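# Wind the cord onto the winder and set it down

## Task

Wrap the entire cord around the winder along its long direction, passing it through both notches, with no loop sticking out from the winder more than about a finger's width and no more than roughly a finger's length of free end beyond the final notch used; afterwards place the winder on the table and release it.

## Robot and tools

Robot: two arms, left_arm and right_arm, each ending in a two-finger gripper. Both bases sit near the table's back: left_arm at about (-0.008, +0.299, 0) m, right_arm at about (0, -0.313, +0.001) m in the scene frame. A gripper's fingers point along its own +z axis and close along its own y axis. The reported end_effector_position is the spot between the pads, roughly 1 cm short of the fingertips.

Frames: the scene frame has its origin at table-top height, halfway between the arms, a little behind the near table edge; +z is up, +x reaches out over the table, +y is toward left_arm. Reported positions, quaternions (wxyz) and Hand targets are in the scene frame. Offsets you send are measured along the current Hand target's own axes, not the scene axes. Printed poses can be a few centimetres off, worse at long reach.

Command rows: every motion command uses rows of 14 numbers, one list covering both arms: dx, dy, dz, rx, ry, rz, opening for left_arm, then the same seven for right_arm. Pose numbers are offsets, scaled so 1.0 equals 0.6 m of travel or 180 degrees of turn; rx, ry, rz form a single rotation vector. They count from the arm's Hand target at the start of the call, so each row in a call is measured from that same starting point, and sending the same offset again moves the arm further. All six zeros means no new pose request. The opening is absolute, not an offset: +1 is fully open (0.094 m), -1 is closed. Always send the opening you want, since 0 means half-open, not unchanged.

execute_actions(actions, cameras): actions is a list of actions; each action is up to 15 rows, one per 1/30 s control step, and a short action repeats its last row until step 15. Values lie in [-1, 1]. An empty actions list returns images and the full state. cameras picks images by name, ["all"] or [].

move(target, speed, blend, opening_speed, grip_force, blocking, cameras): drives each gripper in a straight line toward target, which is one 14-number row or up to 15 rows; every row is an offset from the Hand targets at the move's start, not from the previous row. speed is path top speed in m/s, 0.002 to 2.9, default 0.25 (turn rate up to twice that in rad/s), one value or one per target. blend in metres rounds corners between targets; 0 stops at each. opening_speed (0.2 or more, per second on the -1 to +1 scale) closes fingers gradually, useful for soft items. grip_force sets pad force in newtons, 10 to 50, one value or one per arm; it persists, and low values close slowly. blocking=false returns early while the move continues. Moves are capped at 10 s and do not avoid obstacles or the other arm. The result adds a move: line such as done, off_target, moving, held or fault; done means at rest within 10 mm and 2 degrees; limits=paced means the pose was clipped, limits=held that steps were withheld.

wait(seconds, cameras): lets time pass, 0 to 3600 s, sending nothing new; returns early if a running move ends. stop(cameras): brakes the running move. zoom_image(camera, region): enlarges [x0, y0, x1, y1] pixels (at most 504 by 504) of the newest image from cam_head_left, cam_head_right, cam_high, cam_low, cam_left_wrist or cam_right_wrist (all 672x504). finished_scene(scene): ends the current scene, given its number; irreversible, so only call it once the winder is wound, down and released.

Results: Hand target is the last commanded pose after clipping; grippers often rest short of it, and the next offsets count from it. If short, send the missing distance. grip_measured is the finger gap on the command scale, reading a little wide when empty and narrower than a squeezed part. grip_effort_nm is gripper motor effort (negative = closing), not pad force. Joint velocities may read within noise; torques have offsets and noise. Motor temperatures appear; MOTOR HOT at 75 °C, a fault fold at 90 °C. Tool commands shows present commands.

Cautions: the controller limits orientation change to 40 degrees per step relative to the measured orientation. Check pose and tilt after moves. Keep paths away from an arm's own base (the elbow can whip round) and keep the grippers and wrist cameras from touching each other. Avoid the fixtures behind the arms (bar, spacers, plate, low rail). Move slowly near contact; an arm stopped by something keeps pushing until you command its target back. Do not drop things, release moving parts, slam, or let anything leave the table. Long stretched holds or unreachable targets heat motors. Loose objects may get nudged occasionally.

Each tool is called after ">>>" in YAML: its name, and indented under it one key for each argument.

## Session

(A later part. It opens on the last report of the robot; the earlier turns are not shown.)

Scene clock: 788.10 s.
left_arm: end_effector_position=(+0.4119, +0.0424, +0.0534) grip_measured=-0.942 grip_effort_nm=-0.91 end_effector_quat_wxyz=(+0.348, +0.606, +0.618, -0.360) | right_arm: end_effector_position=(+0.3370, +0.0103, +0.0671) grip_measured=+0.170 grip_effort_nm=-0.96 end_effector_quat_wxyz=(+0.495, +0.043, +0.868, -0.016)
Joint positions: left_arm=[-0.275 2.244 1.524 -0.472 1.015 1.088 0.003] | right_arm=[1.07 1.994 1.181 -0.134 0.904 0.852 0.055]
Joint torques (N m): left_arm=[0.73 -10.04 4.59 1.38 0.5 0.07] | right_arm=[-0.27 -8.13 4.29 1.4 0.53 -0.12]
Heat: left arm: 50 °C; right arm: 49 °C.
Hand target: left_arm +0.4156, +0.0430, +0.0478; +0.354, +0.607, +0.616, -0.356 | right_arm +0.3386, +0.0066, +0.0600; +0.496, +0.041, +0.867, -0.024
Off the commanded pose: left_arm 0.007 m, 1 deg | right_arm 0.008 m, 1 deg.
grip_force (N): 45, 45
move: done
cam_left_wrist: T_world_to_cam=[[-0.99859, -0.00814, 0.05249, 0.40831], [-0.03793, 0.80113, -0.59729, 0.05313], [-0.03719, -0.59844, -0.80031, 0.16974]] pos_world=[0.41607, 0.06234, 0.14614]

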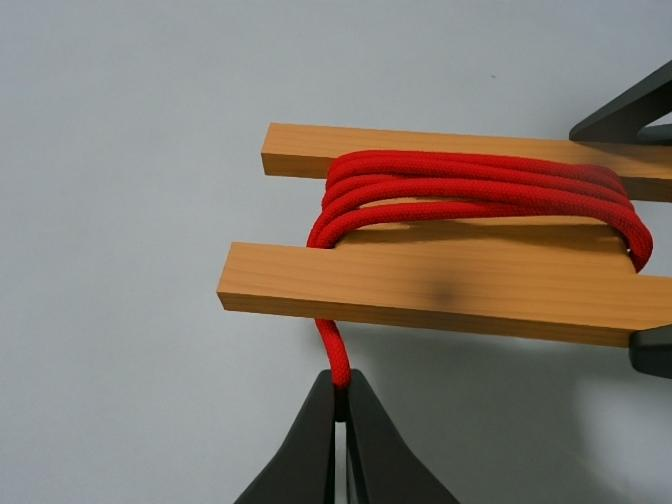

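>>> move:
  target: [0.0434, 0, 0.0248, 0, 0, 0, -0.95, 0.0503, 0, 0.0296, 0, 0, 0, 0.0]
  speed: 0.05
  cameras: ["cam_low"]

>>> zoom_image:
  camera: "cam_low"
  region: [260, 200, 420, 320]

Scene clock: 789.77 s.
left_arm: end_effector_position=(+0.4121, +0.0428, +0.0234) grip_measured=-0.942 grip_effort_nm=-0.91 end_effector_quat_wxyz=(+0.348, +0.607, +0.618, -0.360) | right_arm: end_effector_position=(+0.3371, +0.0108, +0.0320) grip_measured=+0.170 grip_effort_nm=-0.95 end_effector_quat_wxyz=(+0.495, +0.042, +0.868, -0.016)
Joint positions: left_arm=[-0.275 2.3 1.487 -0.377 1.014 1.088 0.003] | right_arm=[1.07 2.076 1.138 -0.01 0.904 0.851 0.055]
Joint torques (N m): left_arm=[0.64 -10.1 4.49 1.35 0.5 0.05] | right_arm=[-0.29 -8.53 3.86 1.43 0.49 -0.11]
Heat: left arm: 49 °C; right arm: 49 °C.
Hand target: left_arm +0.4154, +0.0429, +0.0179; +0.354, +0.607, +0.616, -0.356 | right_arm +0.3386, +0.0065, +0.0248; +0.496, +0.041, +0.867, -0.024
Off the commanded pose: left_arm 0.006 m, 1 deg | right_arm 0.008 m, 1 deg.
grip_force (N): 45, 45
move: done

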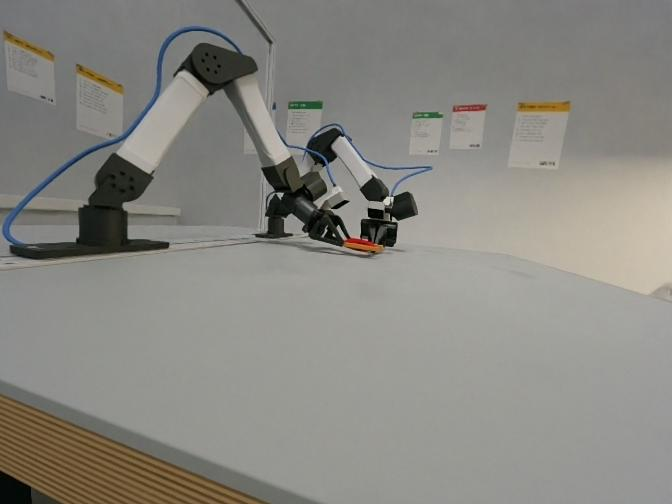

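Scaled by 3.150 from the camera's image (finer frame: 960x720).

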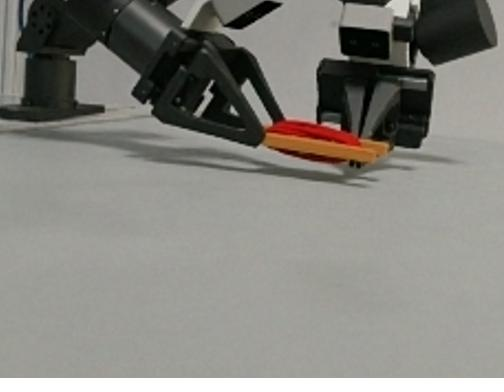

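>>> move:
  target: [0.0058, 0, 0.0033, 0, 0, 0, -0.95, 0.0172, 0, 0.0101, 0, 0, 0, 0.0]
  speed: 0.03

>>> zoom_image:
  camera: "cam_low"
  region: [320, 210, 420, 285]

Scene clock: 791.03 s.
left_arm: end_effector_position=(+0.4121, +0.0429, +0.0193) grip_measured=-0.942 grip_effort_nm=-0.91 end_effector_quat_wxyz=(+0.348, +0.607, +0.618, -0.360) | right_arm: end_effector_position=(+0.3372, +0.0111, +0.0203) grip_measured=+0.170 grip_effort_nm=-0.96 end_effector_quat_wxyz=(+0.495, +0.042, +0.867, -0.016)
Joint positions: left_arm=[-0.275 2.308 1.483 -0.364 1.014 1.088 0.003] | right_arm=[1.07 2.107 1.128 0.032 0.904 0.851 0.055]
Joint torques (N m): left_arm=[0.61 -10.04 4.42 1.38 0.5 0.04] | right_arm=[-0.21 -8.54 3.81 1.41 0.48 -0.13]
Heat: left arm: 49 °C; right arm: 49 °C.
Hand target: left_arm +0.4153, +0.0429, +0.0139; +0.354, +0.607, +0.616, -0.356 | right_arm +0.3386, +0.0065, +0.0129; +0.496, +0.041, +0.867, -0.024
Off the commanded pose: left_arm 0.006 m, 1 deg | right_arm 0.009 m, 1 deg.
grip_force (N): 45, 45
move: done

Scaled by 5.040 from the camera's image (finer frame: 960x720).
This view is cut from an older image: the scene may have changed since it was taken.

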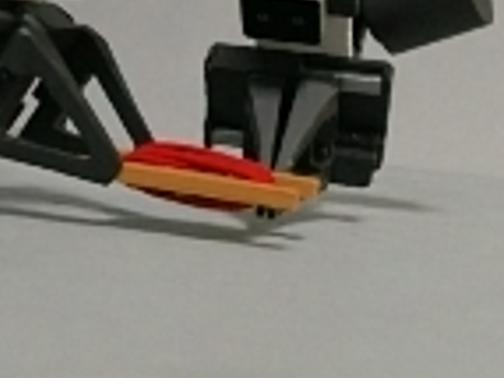

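>>> move:
  target: [0.0029, 0, 0.0017, 0, 0, 0, -0.95, 0.0072, 0, 0.0042, 0, 0, 0, 0.0]
  speed: 0.02
  cameras: ["cam_left_wrist", "cam_low"]

>>> zoom_image:
  camera: "cam_low"
  region: [320, 210, 420, 285]

Scene clock: 792.00 s.
left_arm: end_effector_position=(+0.4130, +0.0427, +0.0195) grip_measured=-0.942 grip_effort_nm=-0.91 end_effector_quat_wxyz=(+0.350, +0.607, +0.617, -0.358) | right_arm: end_effector_position=(+0.3378, +0.0123, +0.0165) grip_measured=+0.170 grip_effort_nm=-0.96 end_effector_quat_wxyz=(+0.496, +0.043, +0.867, -0.014)
Joint positions: left_arm=[-0.275 2.308 1.483 -0.359 1.013 1.088 0.003] | right_arm=[1.07 2.12 1.128 0.049 0.904 0.851 0.055]
Joint torques (N m): left_arm=[0.57 -9.66 4.31 1.41 0.51 0.03] | right_arm=[0.01 -8.43 3.48 1.41 0.45 -0.13]
Heat: left arm: 49 °C; right arm: 49 °C.
Hand target: left_arm +0.4153, +0.0429, +0.0118; +0.354, +0.607, +0.616, -0.356 | right_arm +0.3386, +0.0066, +0.0079; +0.496, +0.041, +0.867, -0.024
Off the commanded pose: left_arm 0.008 m, 1 deg | right_arm 0.010 m, 1 deg.
grip_force (N): 45, 45
move: done
cam_left_wrist: T_world_to_cam=[[-0.99891, -0.00883, 0.04583, 0.41142], [-0.0345, 0.80093, -0.59776, 0.03135], [-0.03143, -0.59869, -0.80037, 0.14051]] pos_world=[0.41647, 0.06264, 0.11235]
Images, in order (width x height): cam_low 672x504, cam_left_wrist 672x504.

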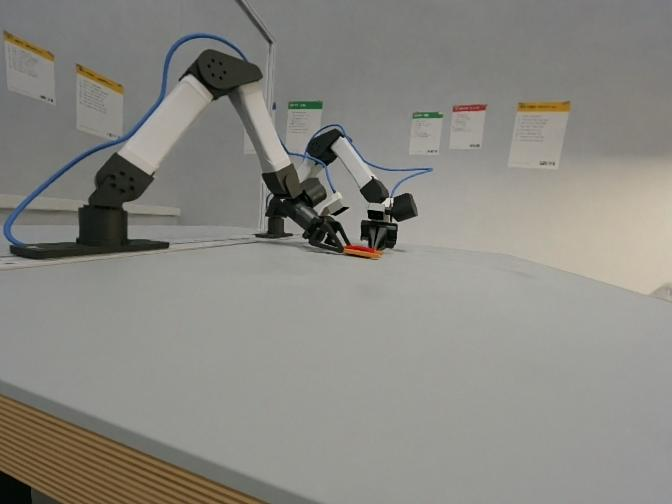

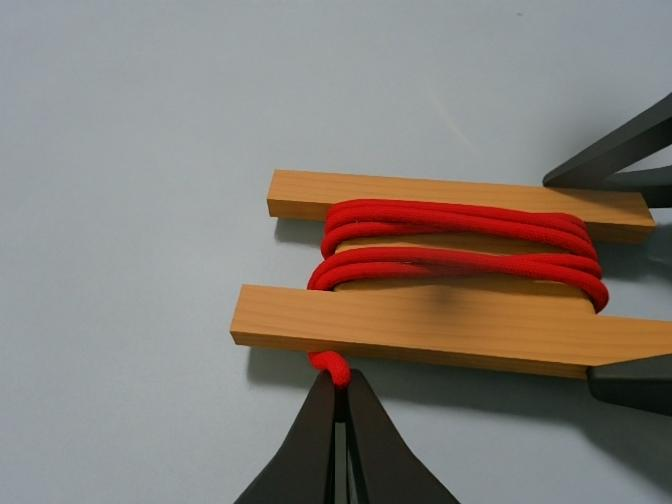

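Scaled by 5.040 from the camera's image (finer frame: 960x720).

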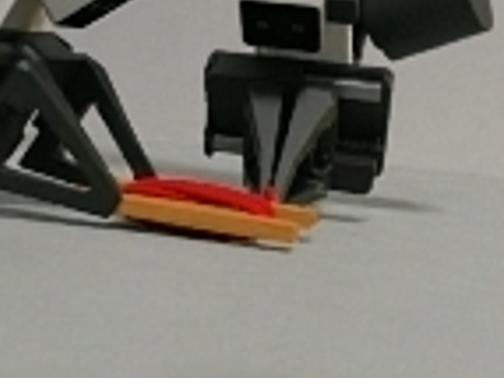

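>>> move:
  target: [0, 0, 0, 0, 0, 0, -0.95, 0.0072, 0, 0.0042, 0, 0, 0, 0.0]
  speed: 0.02

>>> move:
  target: [0, 0, 0, 0, 0, 0, -0.95, 0.0072, 0, 0.0042, 0, 0, 0, 0.0]
  speed: 0.02
  cameras: ["cam_left_wrist"]

Scene clock: 793.07 s.
left_arm: end_effector_position=(+0.4131, +0.0427, +0.0196) grip_measured=-0.942 grip_effort_nm=-0.91 end_effector_quat_wxyz=(+0.350, +0.607, +0.617, -0.358) | right_arm: end_effector_position=(+0.3390, +0.0128, +0.0152) grip_measured=+0.170 grip_effort_nm=-0.95 end_effector_quat_wxyz=(+0.501, +0.048, +0.864, -0.011)
Joint positions: left_arm=[-0.275 2.308 1.483 -0.358 1.013 1.088 0.003] | right_arm=[1.07 2.129 1.124 0.077 0.912 0.851 0.055]
Joint torques (N m): left_arm=[0.59 -9.69 4.31 1.4 0.5 0.04] | right_arm=[-0.17 -8.16 3.47 1.3 0.41 -0.15]
Heat: left arm: 49 °C; right arm: 49 °C.
Hand target: left_arm +0.4153, +0.0429, +0.0118; +0.354, +0.607, +0.616, -0.356 | right_arm +0.3385, +0.0065, +0.0029; +0.496, +0.041, +0.867, -0.024
Off the commanded pose: left_arm 0.008 m, 0 deg | right_arm 0.014 m, 2 deg.
grip_force (N): 45, 45
move: off_target (right_arm)

Scene clock: 793.83 s.
left_arm: end_effector_position=(+0.4131, +0.0427, +0.0196) grip_measured=-0.942 grip_effort_nm=-0.91 end_effector_quat_wxyz=(+0.350, +0.607, +0.617, -0.358) | right_arm: end_effector_position=(+0.3405, +0.0129, +0.0145) grip_measured=+0.170 grip_effort_nm=-0.96 end_effector_quat_wxyz=(+0.507, +0.052, +0.860, -0.010)
Joint positions: left_arm=[-0.275 2.308 1.483 -0.358 1.013 1.088 0.003] | right_arm=[1.07 2.138 1.122 0.099 0.923 0.851 0.055]
Joint torques (N m): left_arm=[0.53 -9.65 4.34 1.4 0.5 0.03] | right_arm=[-0.28 -7.87 3.21 1.22 0.3 -0.11]
Heat: left arm: 49 °C; right arm: 49 °C.
Hand target: left_arm +0.4153, +0.0429, +0.0118; +0.354, +0.607, +0.616, -0.356 | right_arm +0.3385, +0.0065, -0.0021; +0.496, +0.041, +0.867, -0.024
Off the commanded pose: left_arm 0.008 m, 0 deg | right_arm 0.018 m, 3 deg.
grip_force (N): 45, 45
move: off_target (right_arm)
cam_left_wrist: T_world_to_cam=[[-0.99894, -0.00883, 0.04511, 0.41162], [-0.03408, 0.8008, -0.59796, 0.03121], [-0.03084, -0.59887, -0.80025, 0.14027]] pos_world=[0.41657, 0.06264, 0.11235]

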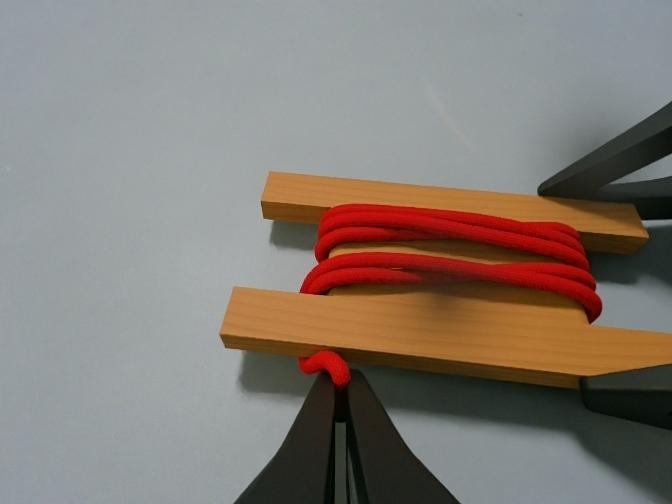

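>>> move:
  target: [0, 0, 0, 0, 0, 0, -0.6, 0, 0, 0, 0, 0, 0, 0.0]
  speed: 0.03
  opening_speed: 0.4

>>> move:
  target: [0, 0, -0.15, 0, 0, 0, -0.6, 0, 0, 0, 0, 0, 0, 0.0]
  speed: 0.08
  cameras: ["cam_left_wrist"]

Scene clock: 795.20 s.
left_arm: end_effector_position=(+0.4132, +0.0427, +0.0196) grip_measured=-0.603 grip_effort_nm=0.13 end_effector_quat_wxyz=(+0.350, +0.608, +0.616, -0.358) | right_arm: end_effector_position=(+0.3406, +0.0131, +0.0145) grip_measured=+0.170 grip_effort_nm=-0.96 end_effector_quat_wxyz=(+0.507, +0.052, +0.860, -0.010)
Joint positions: left_arm=[-0.275 2.308 1.483 -0.358 1.013 1.088 0.019] | right_arm=[1.07 2.139 1.122 0.101 0.923 0.85 0.055]
Joint torques (N m): left_arm=[0.59 -9.69 4.3 1.41 0.5 0.04] | right_arm=[-0.34 -7.91 3.43 1.25 0.26 -0.11]
Heat: left arm: 49 °C; right arm: 49 °C.
Hand target: left_arm +0.4153, +0.0429, +0.0118; +0.354, +0.607, +0.616, -0.356 | right_arm +0.3385, +0.0065, -0.0021; +0.496, +0.041, +0.867, -0.024
Off the commanded pose: left_arm 0.008 m, 0 deg | right_arm 0.018 m, 3 deg.
grip_force (N): 45, 45
move: done

Scene clock: 797.47 s.
left_arm: end_effector_position=(+0.4052, +0.1208, +0.0343) grip_measured=-0.602 grip_effort_nm=0.13 end_effector_quat_wxyz=(+0.328, +0.596, +0.633, -0.368) | right_arm: end_effector_position=(+0.3406, +0.0131, +0.0145) grip_measured=+0.170 grip_effort_nm=-0.95 end_effector_quat_wxyz=(+0.507, +0.052, +0.860, -0.010)
Joint positions: left_arm=[-0.099 2.291 1.553 -0.78 1.04 1.405 0.019] | right_arm=[1.07 2.139 1.122 0.101 0.923 0.85 0.055]
Joint torques (N m): left_arm=[0.94 -13.97 6.99 0.36 0.73 0.24] | right_arm=[-0.2 -7.87 3.47 1.27 0.31 -0.12]
Heat: left arm: 49 °C; right arm: 49 °C.
Hand target: left_arm +0.4149, +0.1210, +0.0564; +0.354, +0.607, +0.616, -0.356 | right_arm +0.3385, +0.0065, -0.0021; +0.496, +0.041, +0.867, -0.024
Off the commanded pose: left_arm 0.024 m, 4 deg | right_arm 0.018 m, 3 deg.
grip_force (N): 45, 45
move: off_target (left_arm)
cam_left_wrist: T_world_to_cam=[[-0.99431, -0.02142, 0.10436, 0.40129], [-0.07828, 0.81133, -0.57933, -0.00693], [-0.07226, -0.5842, -0.80839, 0.21388]] pos_world=[0.41392, 0.13917, 0.127]

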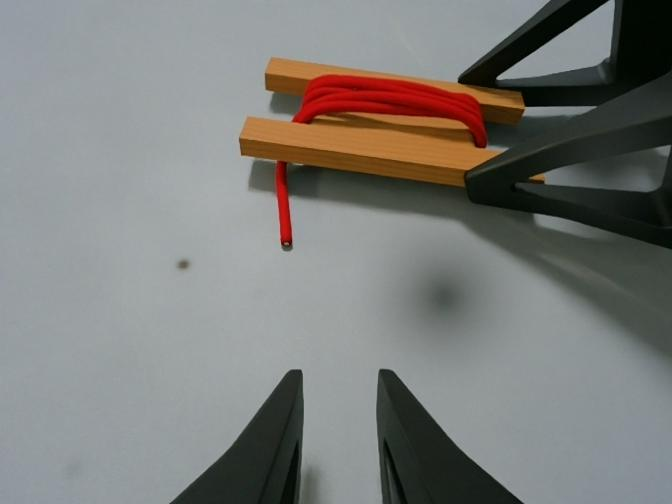

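>>> move:
  target: [0, 0, 0, 0, 0, 0, -0.6, -0.0115, 0, -0.0068, 0, 0, 0, 0.45]
  speed: 0.03
  opening_speed: 0.4

>>> move:
  target: [0, 0, 0, 0, 0, 0, -0.6, 0, 0, -0.2, 0, 0, 0, 0.45]
  speed: 0.08
  cameras: ["cam_right_wrist", "cam_left_wrist"]

Scene clock: 799.27 s.
left_arm: end_effector_position=(+0.4050, +0.1208, +0.0345) grip_measured=-0.602 grip_effort_nm=0.13 end_effector_quat_wxyz=(+0.328, +0.597, +0.633, -0.368) | right_arm: end_effector_position=(+0.3393, +0.0112, +0.0121) grip_measured=+0.448 grip_effort_nm=0.06 end_effector_quat_wxyz=(+0.503, +0.048, +0.863, -0.015)
Joint positions: left_arm=[-0.099 2.291 1.555 -0.783 1.04 1.407 0.019] | right_arm=[1.069 2.139 1.122 0.083 0.918 0.85 0.068]
Joint torques (N m): left_arm=[0.96 -13.96 6.99 0.39 0.74 0.28] | right_arm=[-0.12 -9.68 3.81 1.19 0.31 -0.16]
Heat: left arm: 49 °C; right arm: 49 °C.
Hand target: left_arm +0.4149, +0.1210, +0.0564; +0.354, +0.607, +0.616, -0.356 | right_arm +0.3384, +0.0066, +0.0059; +0.496, +0.041, +0.867, -0.024
Off the commanded pose: left_arm 0.024 m, 4 deg | right_arm 0.008 m, 2 deg.
grip_force (N): 45, 45
move: done

Scene clock: 801.87 s.
left_arm: end_effector_position=(+0.4050, +0.1208, +0.0345) grip_measured=-0.602 grip_effort_nm=0.13 end_effector_quat_wxyz=(+0.328, +0.597, +0.633, -0.368) | right_arm: end_effector_position=(+0.2356, +0.0103, +0.0562) grip_measured=+0.448 grip_effort_nm=0.06 end_effector_quat_wxyz=(+0.490, +0.030, +0.871, -0.038)
Joint positions: left_arm=[-0.099 2.291 1.555 -0.783 1.04 1.407 0.019] | right_arm=[1.328 1.968 1.15 -0.521 1.018 1.262 0.068]
Joint torques (N m): left_arm=[0.94 -13.97 6.94 0.38 0.73 0.29] | right_arm=[0.84 -9.98 6.37 0.59 0.63 0.14]
Heat: left arm: 49 °C; right arm: 49 °C.
Hand target: left_arm +0.4149, +0.1210, +0.0564; +0.354, +0.607, +0.616, -0.356 | right_arm +0.2355, +0.0164, +0.0668; +0.496, +0.041, +0.867, -0.024
Off the commanded pose: left_arm 0.024 m, 4 deg | right_arm 0.012 m, 2 deg.
grip_force (N): 45, 45
move: off_target (right_arm)
cam_left_wrist: T_world_to_cam=[[-0.99435, -0.02046, 0.1042, 0.40106], [-0.0774, 0.81145, -0.57927, -0.00707], [-0.0727, -0.58406, -0.80845, 0.21422]] pos_world=[0.41382, 0.13907, 0.1273]
cam_right_wrist: T_world_to_cam=[[-0.0789, -0.99665, 0.02143, 0.02733], [-0.84026, 0.05492, -0.53939, 0.26603], [0.53641, -0.06056, -0.84179, 0.0125]] pos_world=[0.21898, 0.01338, 0.15343]
Images, in order (width x height): cam_left_wrist 672x504, cam_right_wrist 672x504.

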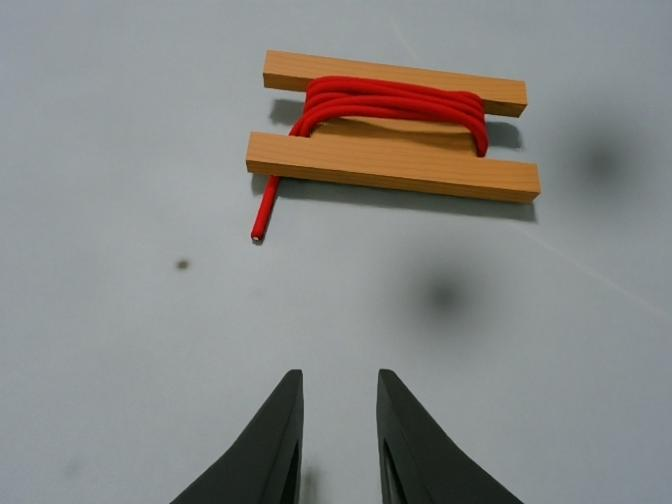

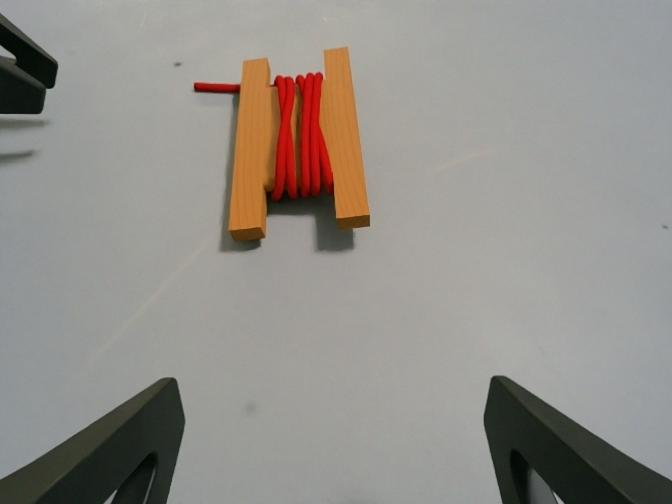

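>>> finished_scene:
  scene: 1

The scene is finished: the task was done.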